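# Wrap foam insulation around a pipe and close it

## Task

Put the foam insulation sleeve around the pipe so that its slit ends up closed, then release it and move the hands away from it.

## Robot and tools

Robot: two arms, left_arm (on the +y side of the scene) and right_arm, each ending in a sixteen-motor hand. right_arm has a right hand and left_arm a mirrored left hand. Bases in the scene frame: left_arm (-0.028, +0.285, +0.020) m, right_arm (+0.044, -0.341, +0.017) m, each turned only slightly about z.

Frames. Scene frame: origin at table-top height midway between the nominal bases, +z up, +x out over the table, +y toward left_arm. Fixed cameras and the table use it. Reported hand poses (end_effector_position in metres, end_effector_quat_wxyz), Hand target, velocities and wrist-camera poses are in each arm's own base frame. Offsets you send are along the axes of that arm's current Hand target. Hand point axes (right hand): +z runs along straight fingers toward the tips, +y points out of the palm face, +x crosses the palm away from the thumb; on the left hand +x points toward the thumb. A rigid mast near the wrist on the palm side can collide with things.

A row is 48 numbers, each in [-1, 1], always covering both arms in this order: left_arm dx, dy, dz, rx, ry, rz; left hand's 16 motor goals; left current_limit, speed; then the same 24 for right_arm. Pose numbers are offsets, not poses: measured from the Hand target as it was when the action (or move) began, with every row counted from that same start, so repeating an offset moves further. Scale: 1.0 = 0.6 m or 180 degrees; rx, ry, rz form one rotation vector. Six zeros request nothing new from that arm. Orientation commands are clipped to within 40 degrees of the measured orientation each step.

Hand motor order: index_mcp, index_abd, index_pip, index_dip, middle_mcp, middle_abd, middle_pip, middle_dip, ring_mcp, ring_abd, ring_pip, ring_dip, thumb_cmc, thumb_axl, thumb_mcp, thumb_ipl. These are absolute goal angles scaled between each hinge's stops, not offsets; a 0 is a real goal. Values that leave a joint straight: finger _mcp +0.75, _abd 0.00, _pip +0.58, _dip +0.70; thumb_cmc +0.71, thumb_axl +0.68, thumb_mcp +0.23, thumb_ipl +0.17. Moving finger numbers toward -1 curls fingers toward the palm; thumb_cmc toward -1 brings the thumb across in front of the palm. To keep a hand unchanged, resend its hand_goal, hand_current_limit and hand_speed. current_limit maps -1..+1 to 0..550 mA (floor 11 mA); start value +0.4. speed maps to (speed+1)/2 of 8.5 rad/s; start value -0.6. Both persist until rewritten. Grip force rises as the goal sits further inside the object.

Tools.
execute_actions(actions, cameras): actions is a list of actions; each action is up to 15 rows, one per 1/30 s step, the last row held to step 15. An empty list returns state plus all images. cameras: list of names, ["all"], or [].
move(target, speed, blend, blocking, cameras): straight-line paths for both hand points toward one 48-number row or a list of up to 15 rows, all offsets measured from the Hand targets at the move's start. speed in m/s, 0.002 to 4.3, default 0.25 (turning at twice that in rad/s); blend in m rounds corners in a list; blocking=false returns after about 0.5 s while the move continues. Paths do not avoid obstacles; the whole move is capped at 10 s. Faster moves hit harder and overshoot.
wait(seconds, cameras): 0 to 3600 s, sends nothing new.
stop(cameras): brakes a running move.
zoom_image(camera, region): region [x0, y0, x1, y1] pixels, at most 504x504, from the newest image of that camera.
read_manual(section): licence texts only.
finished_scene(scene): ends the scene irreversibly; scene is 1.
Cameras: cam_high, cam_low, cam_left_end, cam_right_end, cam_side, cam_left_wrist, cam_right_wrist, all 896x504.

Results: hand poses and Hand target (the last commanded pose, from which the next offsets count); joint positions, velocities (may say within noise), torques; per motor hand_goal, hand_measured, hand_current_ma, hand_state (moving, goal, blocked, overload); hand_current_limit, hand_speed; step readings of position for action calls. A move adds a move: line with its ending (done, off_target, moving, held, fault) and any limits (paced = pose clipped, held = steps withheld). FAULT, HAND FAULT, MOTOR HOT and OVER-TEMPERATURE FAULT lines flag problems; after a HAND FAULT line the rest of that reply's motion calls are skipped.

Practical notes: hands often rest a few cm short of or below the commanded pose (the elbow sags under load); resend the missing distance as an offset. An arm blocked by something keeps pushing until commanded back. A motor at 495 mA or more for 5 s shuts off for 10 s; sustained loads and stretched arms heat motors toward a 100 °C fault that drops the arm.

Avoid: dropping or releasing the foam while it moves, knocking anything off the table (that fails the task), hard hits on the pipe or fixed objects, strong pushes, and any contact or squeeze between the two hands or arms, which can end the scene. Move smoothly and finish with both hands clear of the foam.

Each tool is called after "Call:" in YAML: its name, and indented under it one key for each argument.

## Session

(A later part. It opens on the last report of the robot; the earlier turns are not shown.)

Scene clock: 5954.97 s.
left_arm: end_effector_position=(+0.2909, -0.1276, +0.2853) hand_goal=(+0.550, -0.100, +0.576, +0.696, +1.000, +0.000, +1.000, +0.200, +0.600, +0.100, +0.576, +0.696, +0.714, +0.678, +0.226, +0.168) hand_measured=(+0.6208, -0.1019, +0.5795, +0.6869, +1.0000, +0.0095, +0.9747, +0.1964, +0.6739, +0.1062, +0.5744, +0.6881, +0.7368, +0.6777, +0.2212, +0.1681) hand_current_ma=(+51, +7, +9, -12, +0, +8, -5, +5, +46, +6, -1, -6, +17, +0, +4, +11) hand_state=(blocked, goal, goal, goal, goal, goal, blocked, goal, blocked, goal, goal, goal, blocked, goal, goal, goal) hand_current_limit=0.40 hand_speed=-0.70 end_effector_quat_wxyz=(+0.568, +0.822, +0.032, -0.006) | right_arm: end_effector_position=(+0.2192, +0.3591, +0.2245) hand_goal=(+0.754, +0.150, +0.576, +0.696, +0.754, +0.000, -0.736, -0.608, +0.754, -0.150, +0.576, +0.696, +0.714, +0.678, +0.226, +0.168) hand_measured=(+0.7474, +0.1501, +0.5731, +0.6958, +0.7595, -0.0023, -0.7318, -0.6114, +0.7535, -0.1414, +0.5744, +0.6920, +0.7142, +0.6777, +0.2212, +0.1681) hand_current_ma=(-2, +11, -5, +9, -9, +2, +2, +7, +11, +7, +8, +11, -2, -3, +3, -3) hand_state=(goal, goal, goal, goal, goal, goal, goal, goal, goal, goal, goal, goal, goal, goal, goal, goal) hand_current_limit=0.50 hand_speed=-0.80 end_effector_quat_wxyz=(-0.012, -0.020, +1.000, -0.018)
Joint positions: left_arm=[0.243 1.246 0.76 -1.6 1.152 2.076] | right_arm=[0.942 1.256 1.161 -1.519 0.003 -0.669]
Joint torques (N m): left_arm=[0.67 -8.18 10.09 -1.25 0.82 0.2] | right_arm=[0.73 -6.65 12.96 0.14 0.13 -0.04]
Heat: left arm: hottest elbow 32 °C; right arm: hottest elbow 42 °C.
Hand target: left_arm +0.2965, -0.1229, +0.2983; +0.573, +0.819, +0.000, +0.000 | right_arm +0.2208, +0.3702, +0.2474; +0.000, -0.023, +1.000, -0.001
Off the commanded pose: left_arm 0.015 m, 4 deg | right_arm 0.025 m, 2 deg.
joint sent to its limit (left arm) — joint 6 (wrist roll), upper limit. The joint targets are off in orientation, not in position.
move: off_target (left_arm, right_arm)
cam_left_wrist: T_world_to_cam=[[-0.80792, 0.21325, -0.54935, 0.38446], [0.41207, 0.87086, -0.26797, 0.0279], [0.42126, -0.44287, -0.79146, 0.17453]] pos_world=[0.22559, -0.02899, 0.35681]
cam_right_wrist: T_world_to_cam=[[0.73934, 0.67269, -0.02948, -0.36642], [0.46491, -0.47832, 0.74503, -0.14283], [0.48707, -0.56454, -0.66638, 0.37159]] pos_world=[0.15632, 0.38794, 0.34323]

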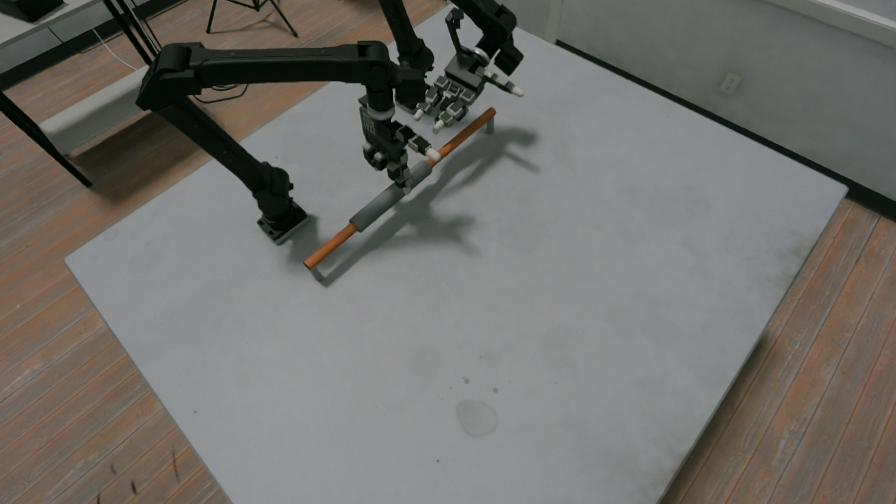

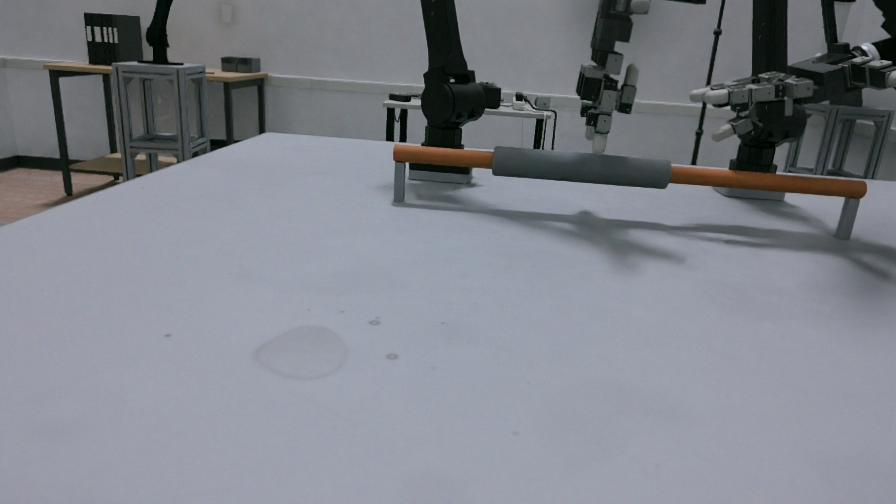

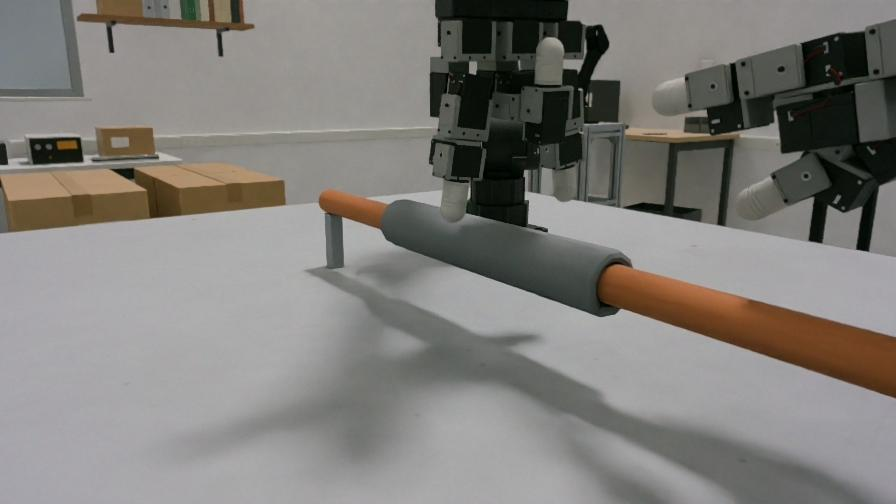

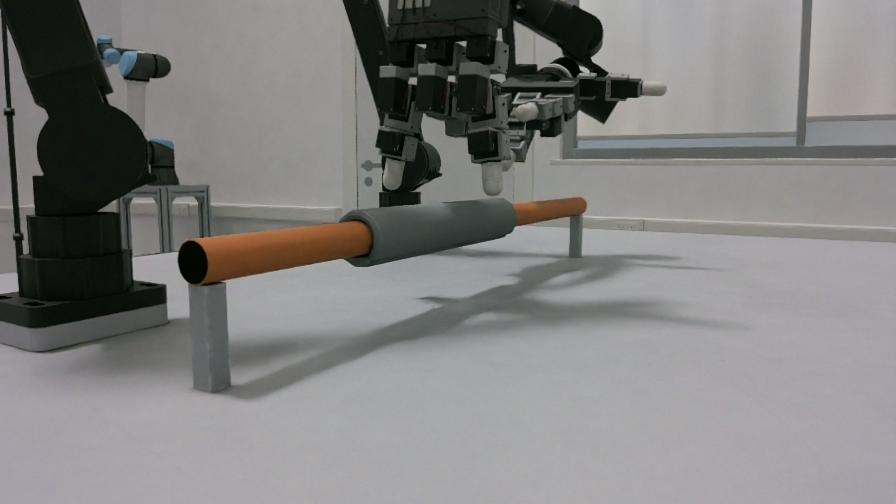

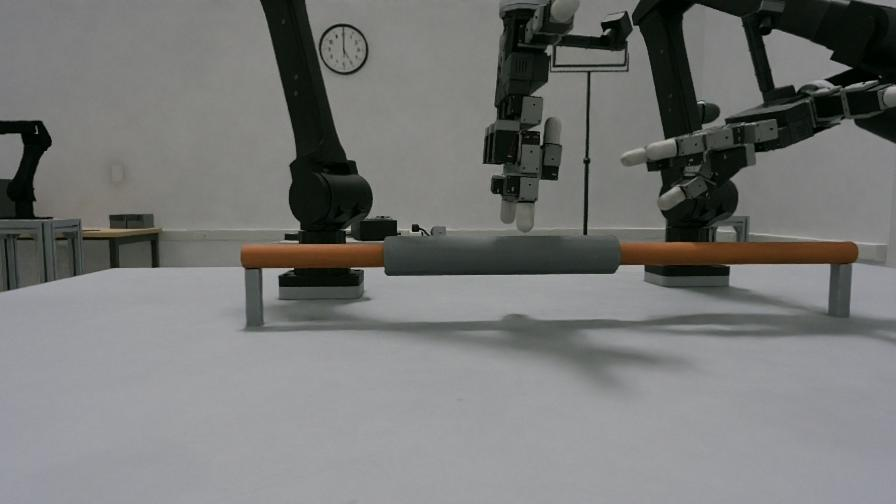

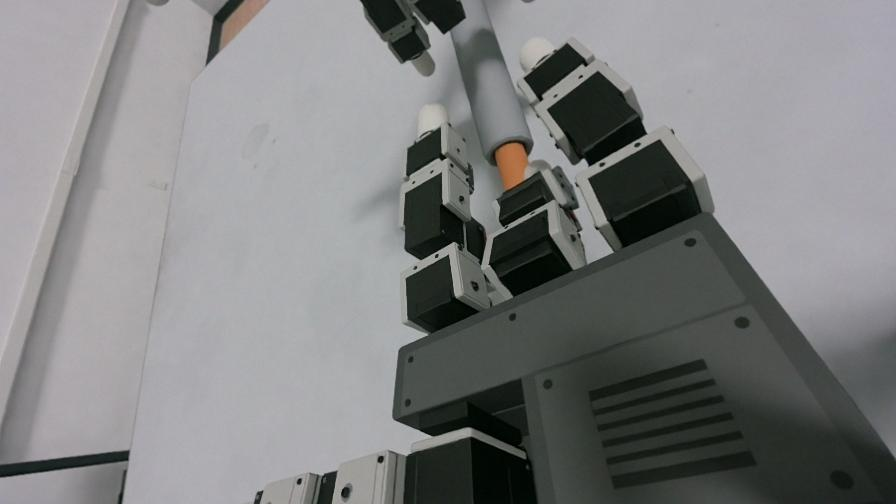

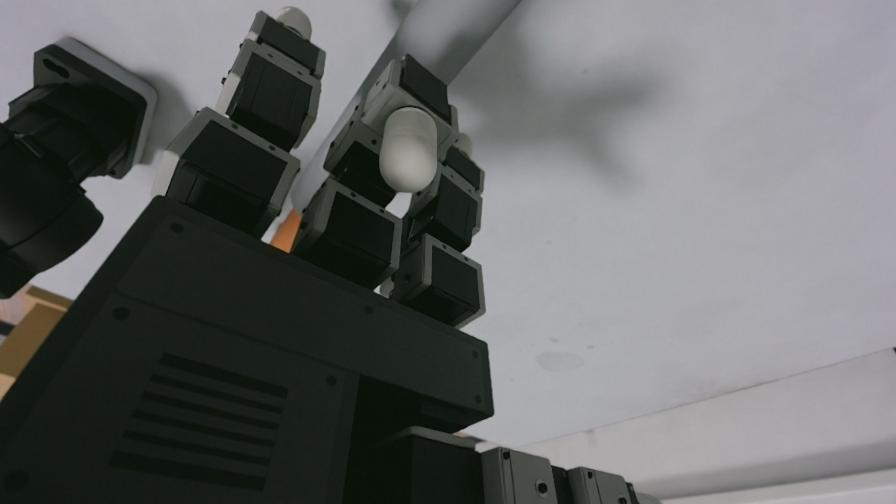

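Call:
move:
  target:
    - [0,0.05,-0.03,0,0,0, 0.55,-0.1,0.576,0.696,1,0,1,0.2,0.6,0.1,0.576,0.696,0.714,0.678,0.226,0.168,0.4,-0.7, 0,0,-0.1,0,0,0, 0.754,0.15,0.576,0.696,0.754,0,-0.737,-0.609,0.754,-0.15,0.576,0.696,0.714,0.678,0.226,0.168,0.5,-0.8]
    - [0,0.11,-0.13,0,0,0, 0.55,-0.1,0.576,0.696,1,0,1,0.2,0.6,0.1,0.576,0.696,0.714,0.678,0.226,0.168,0.4,-0.7, 0.14,0,-0.13,0,0,0, 0.754,0.15,0.576,0.696,0.754,0,-0.737,-0.609,0.754,-0.15,0.576,0.696,0.714,0.678,0.226,0.168,0.5,-0.8]
  speed: 0.12
  blend: [0.03,0]
  cameras: ["all"]

Call:
zoom_image:
  camera: "cam_left_wrist"
  region: [400, 0, 600, 200]

Call:
zoom_image:
  camera: "cam_right_wrist"
  region: [350, 0, 750, 240]

Scene clock: 6038.67 s.
left_arm: end_effector_position=(+0.2934, -0.0772, +0.3706) hand_goal=(+0.550, -0.100, +0.576, +0.696, +1.000, +0.000, +1.000, +0.200, +0.600, +0.100, +0.576, +0.696, +0.714, +0.678, +0.226, +0.168) hand_measured=(+0.6208, -0.1019, +0.5795, +0.6869, +1.0000, +0.0095, +0.9735, +0.1964, +0.6739, +0.1047, +0.5744, +0.6869, +0.7368, +0.6777, +0.2212, +0.1681) hand_current_ma=(+51, +10, +12, -9, -4, +7, -6, +1, +42, +5, -2, -9, +11, +3, +4, +6) hand_state=(blocked, goal, goal, goal, goal, goal, blocked, goal, blocked, goal, goal, goal, blocked, goal, goal, goal) hand_current_limit=0.40 hand_speed=-0.70 end_effector_quat_wxyz=(+0.553, +0.820, +0.079, +0.124) | right_arm: end_effector_position=(+0.1425, +0.3682, +0.3256) hand_goal=(+0.754, +0.150, +0.576, +0.696, +0.754, +0.000, -0.736, -0.608, +0.754, -0.150, +0.576, +0.696, +0.714, +0.678, +0.226, +0.168) hand_measured=(+0.7474, +0.1501, +0.5731, +0.6958, +0.7595, -0.0052, -0.7318, -0.6114, +0.7535, -0.1414, +0.5744, +0.6932, +0.7180, +0.6767, +0.2212, +0.1672) hand_current_ma=(+1, +5, -4, +11, -7, +2, +3, +6, +6, +4, +6, +10, +5, -2, +2, -6) hand_state=(goal, goal, goal, goal, goal, goal, goal, goal, goal, goal, goal, goal, goal, goal, goal, goal) hand_current_limit=0.50 hand_speed=-0.80 end_effector_quat_wxyz=(+0.012, -0.022, +0.999, +0.028)
Joint positions: left_arm=[0.436 1.047 0.861 -1.687 1.187 2.019] | right_arm=[1.159 1.118 1.294 -1.686 -0.001 -0.455]
Joint torques (N m): left_arm=[0.97 -6.07 11.43 -0.75 1.15 -0.1] | right_arm=[0.97 -4.66 9.5 0.43 0.26 -0.03]
Motor temperatures (°C): left_arm=[25 29 35 23 26 22] | right_arm=[23 29 46 25 23 22]
Heat: left arm: hottest elbow 35 °C; right arm: hottest elbow 46 °C.
Hand target: left_arm +0.2965, -0.0723, +0.3870; +0.573, +0.819, +0.000, +0.000 | right_arm +0.1369, +0.3666, +0.3254; +0.000, -0.023, +1.000, -0.001
Off the commanded pose: left_arm 0.017 m, 17 deg | right_arm 0.006 m, 4 deg.
joint sent to its limit (left arm) — joint 4 (wrist pitch), lower limit. The joint targets are off in orientation, not in position.
joint sent to its limit (right arm) — joint 4 (wrist pitch), lower limit. The joint targets are off in orientation, not in position.
move: off_target (left_arm, right_arm)
cam_left_wrist: T_world_to_cam=[[-0.74104, 0.05614, -0.66912, 0.43524], [0.24029, 0.95268, -0.18619, 0.03222], [0.627, -0.29876, -0.71946, 0.18733]] pos_world=[0.19733, 0.00084, 0.432]
cam_right_wrist: T_world_to_cam=[[0.73655, 0.6731, 0.06662, -0.34389], [0.43291, -0.5448, 0.71818, -0.14032], [0.5197, -0.50013, -0.69266, 0.46167]] pos_world=[0.07411, 0.38592, 0.44346]

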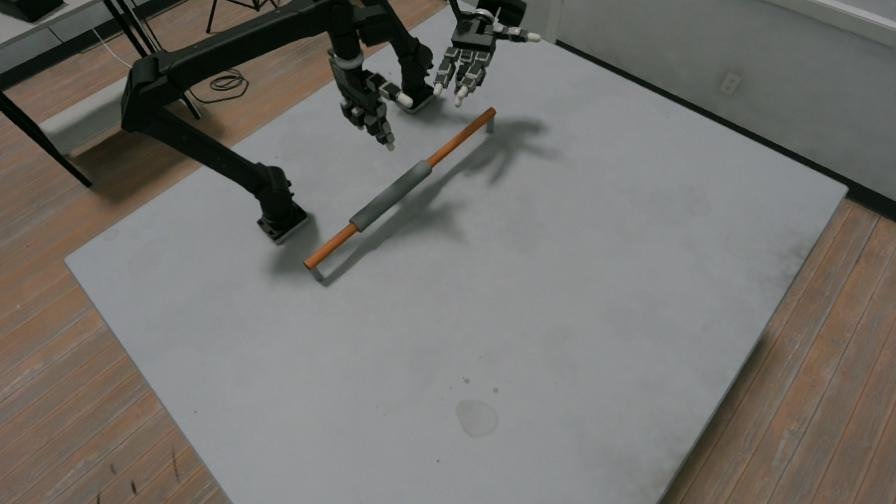

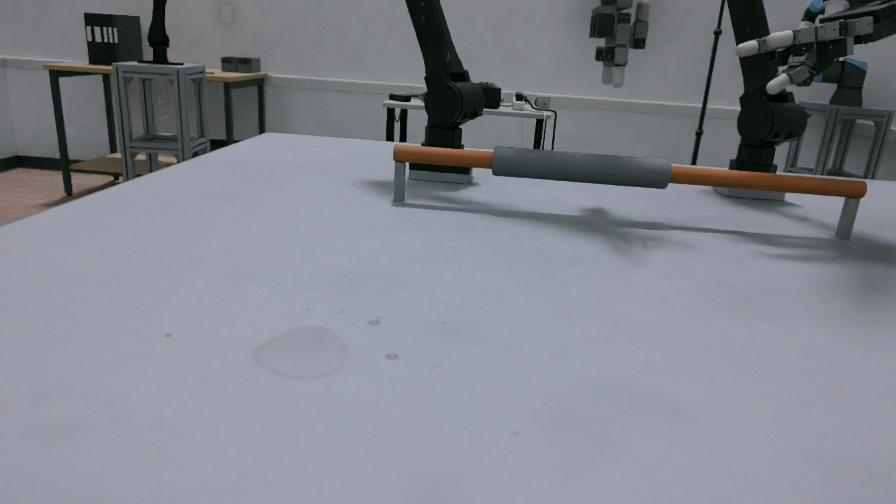

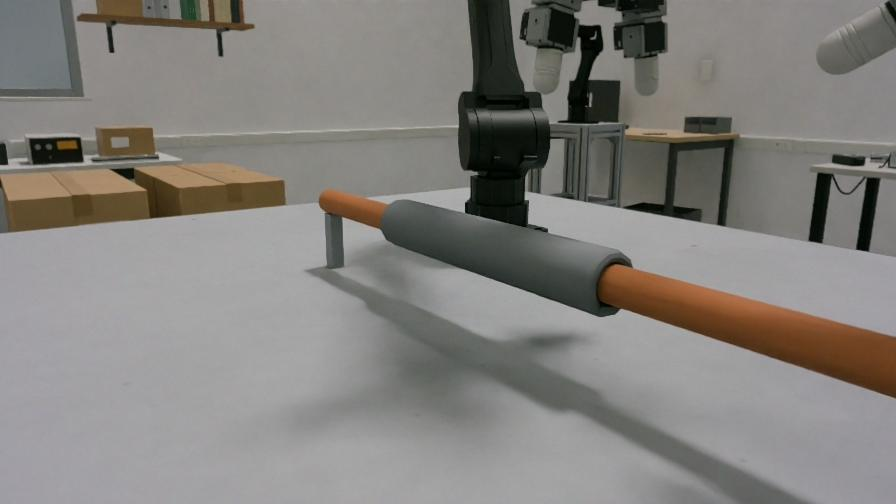

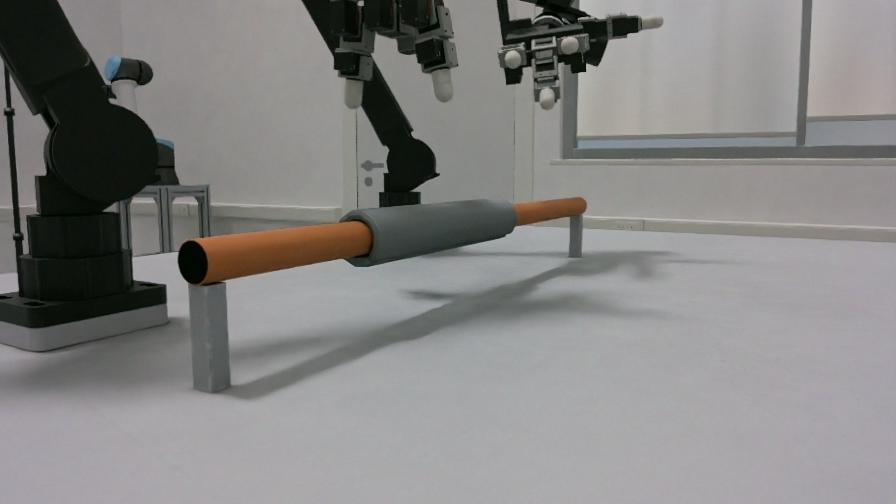

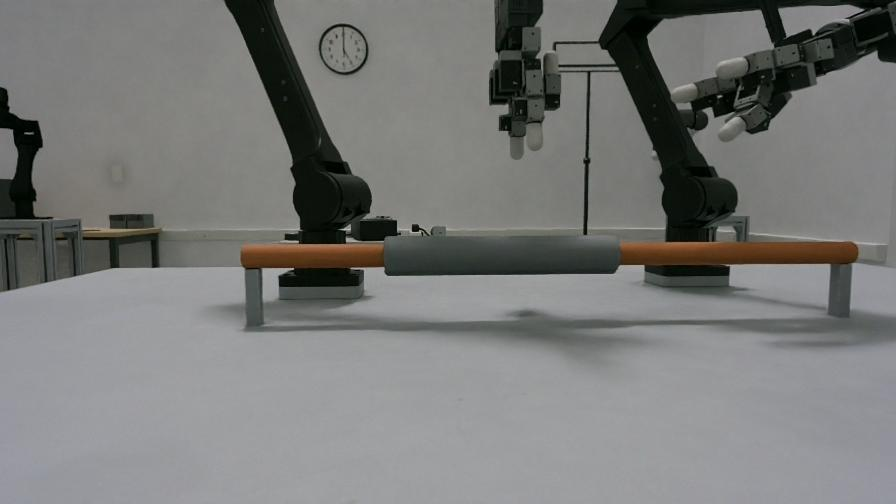

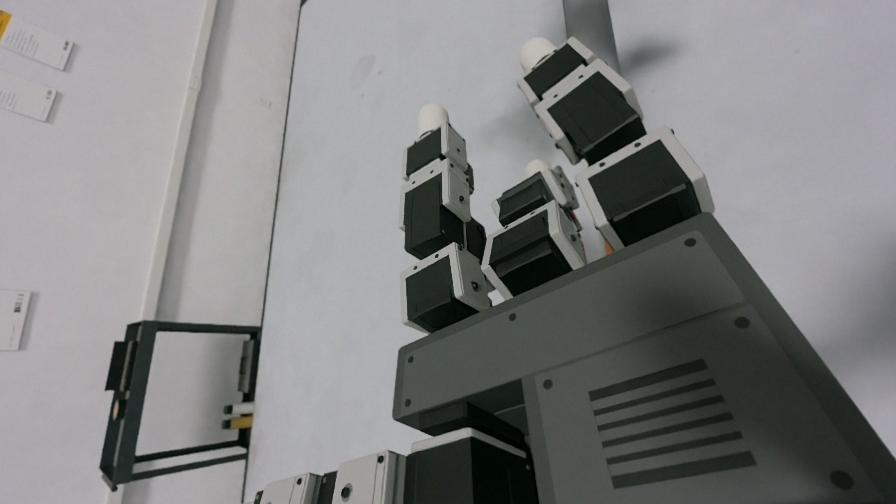

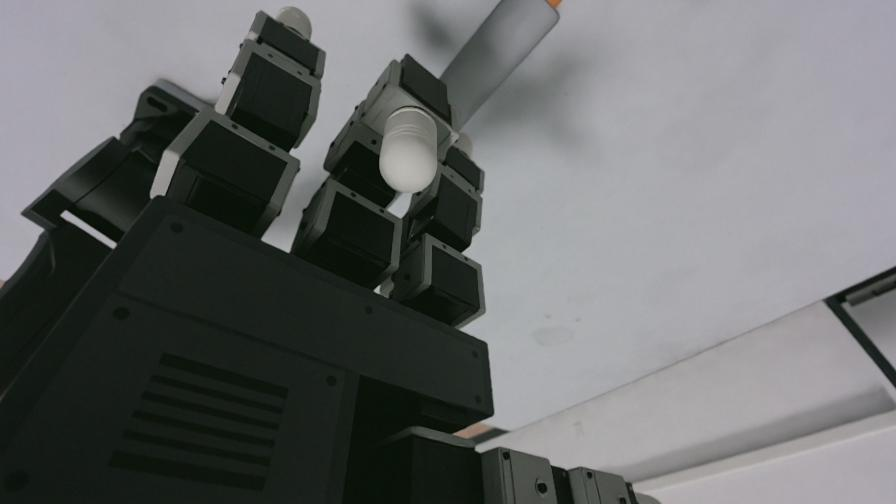

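Scaled by 2.520 from the camera's image (finer frame: 1280x720).

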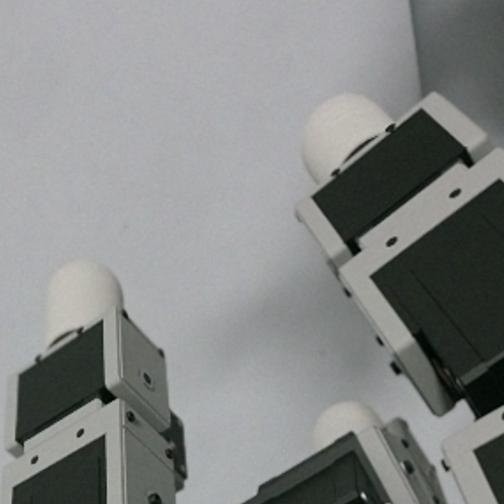

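Scaled by 1.260 from the camera's image (finer frame: 1280x720).

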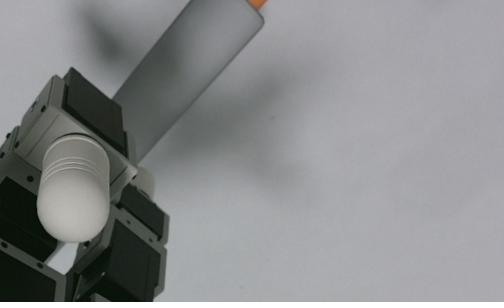

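Call:
zoom_image:
  camera: "cam_right_end"
  region: [330, 190, 420, 280]

Call:
zoom_image:
  camera: "cam_left_end"
  region: [570, 235, 660, 325]

Scaled by 5.600 from the camera's image (finer frame: 1280x720).

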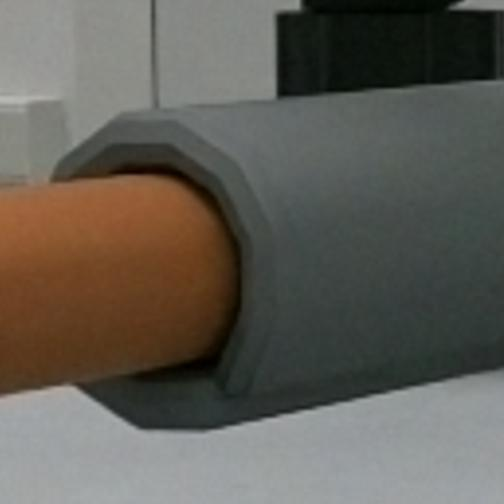

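Scaled by 5.600 from the camera's image (finer frame: 1280x720).

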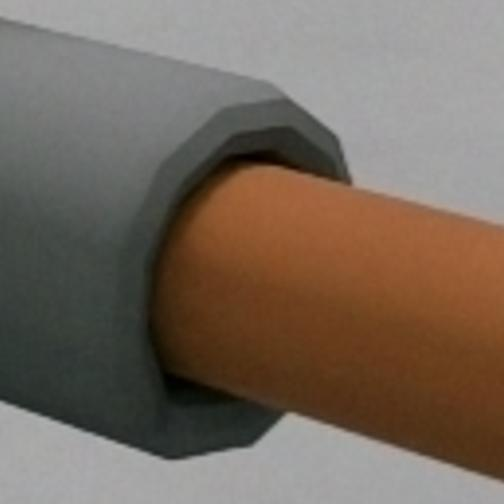

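Call:
finished_scene:

The scene is finished: the task was done.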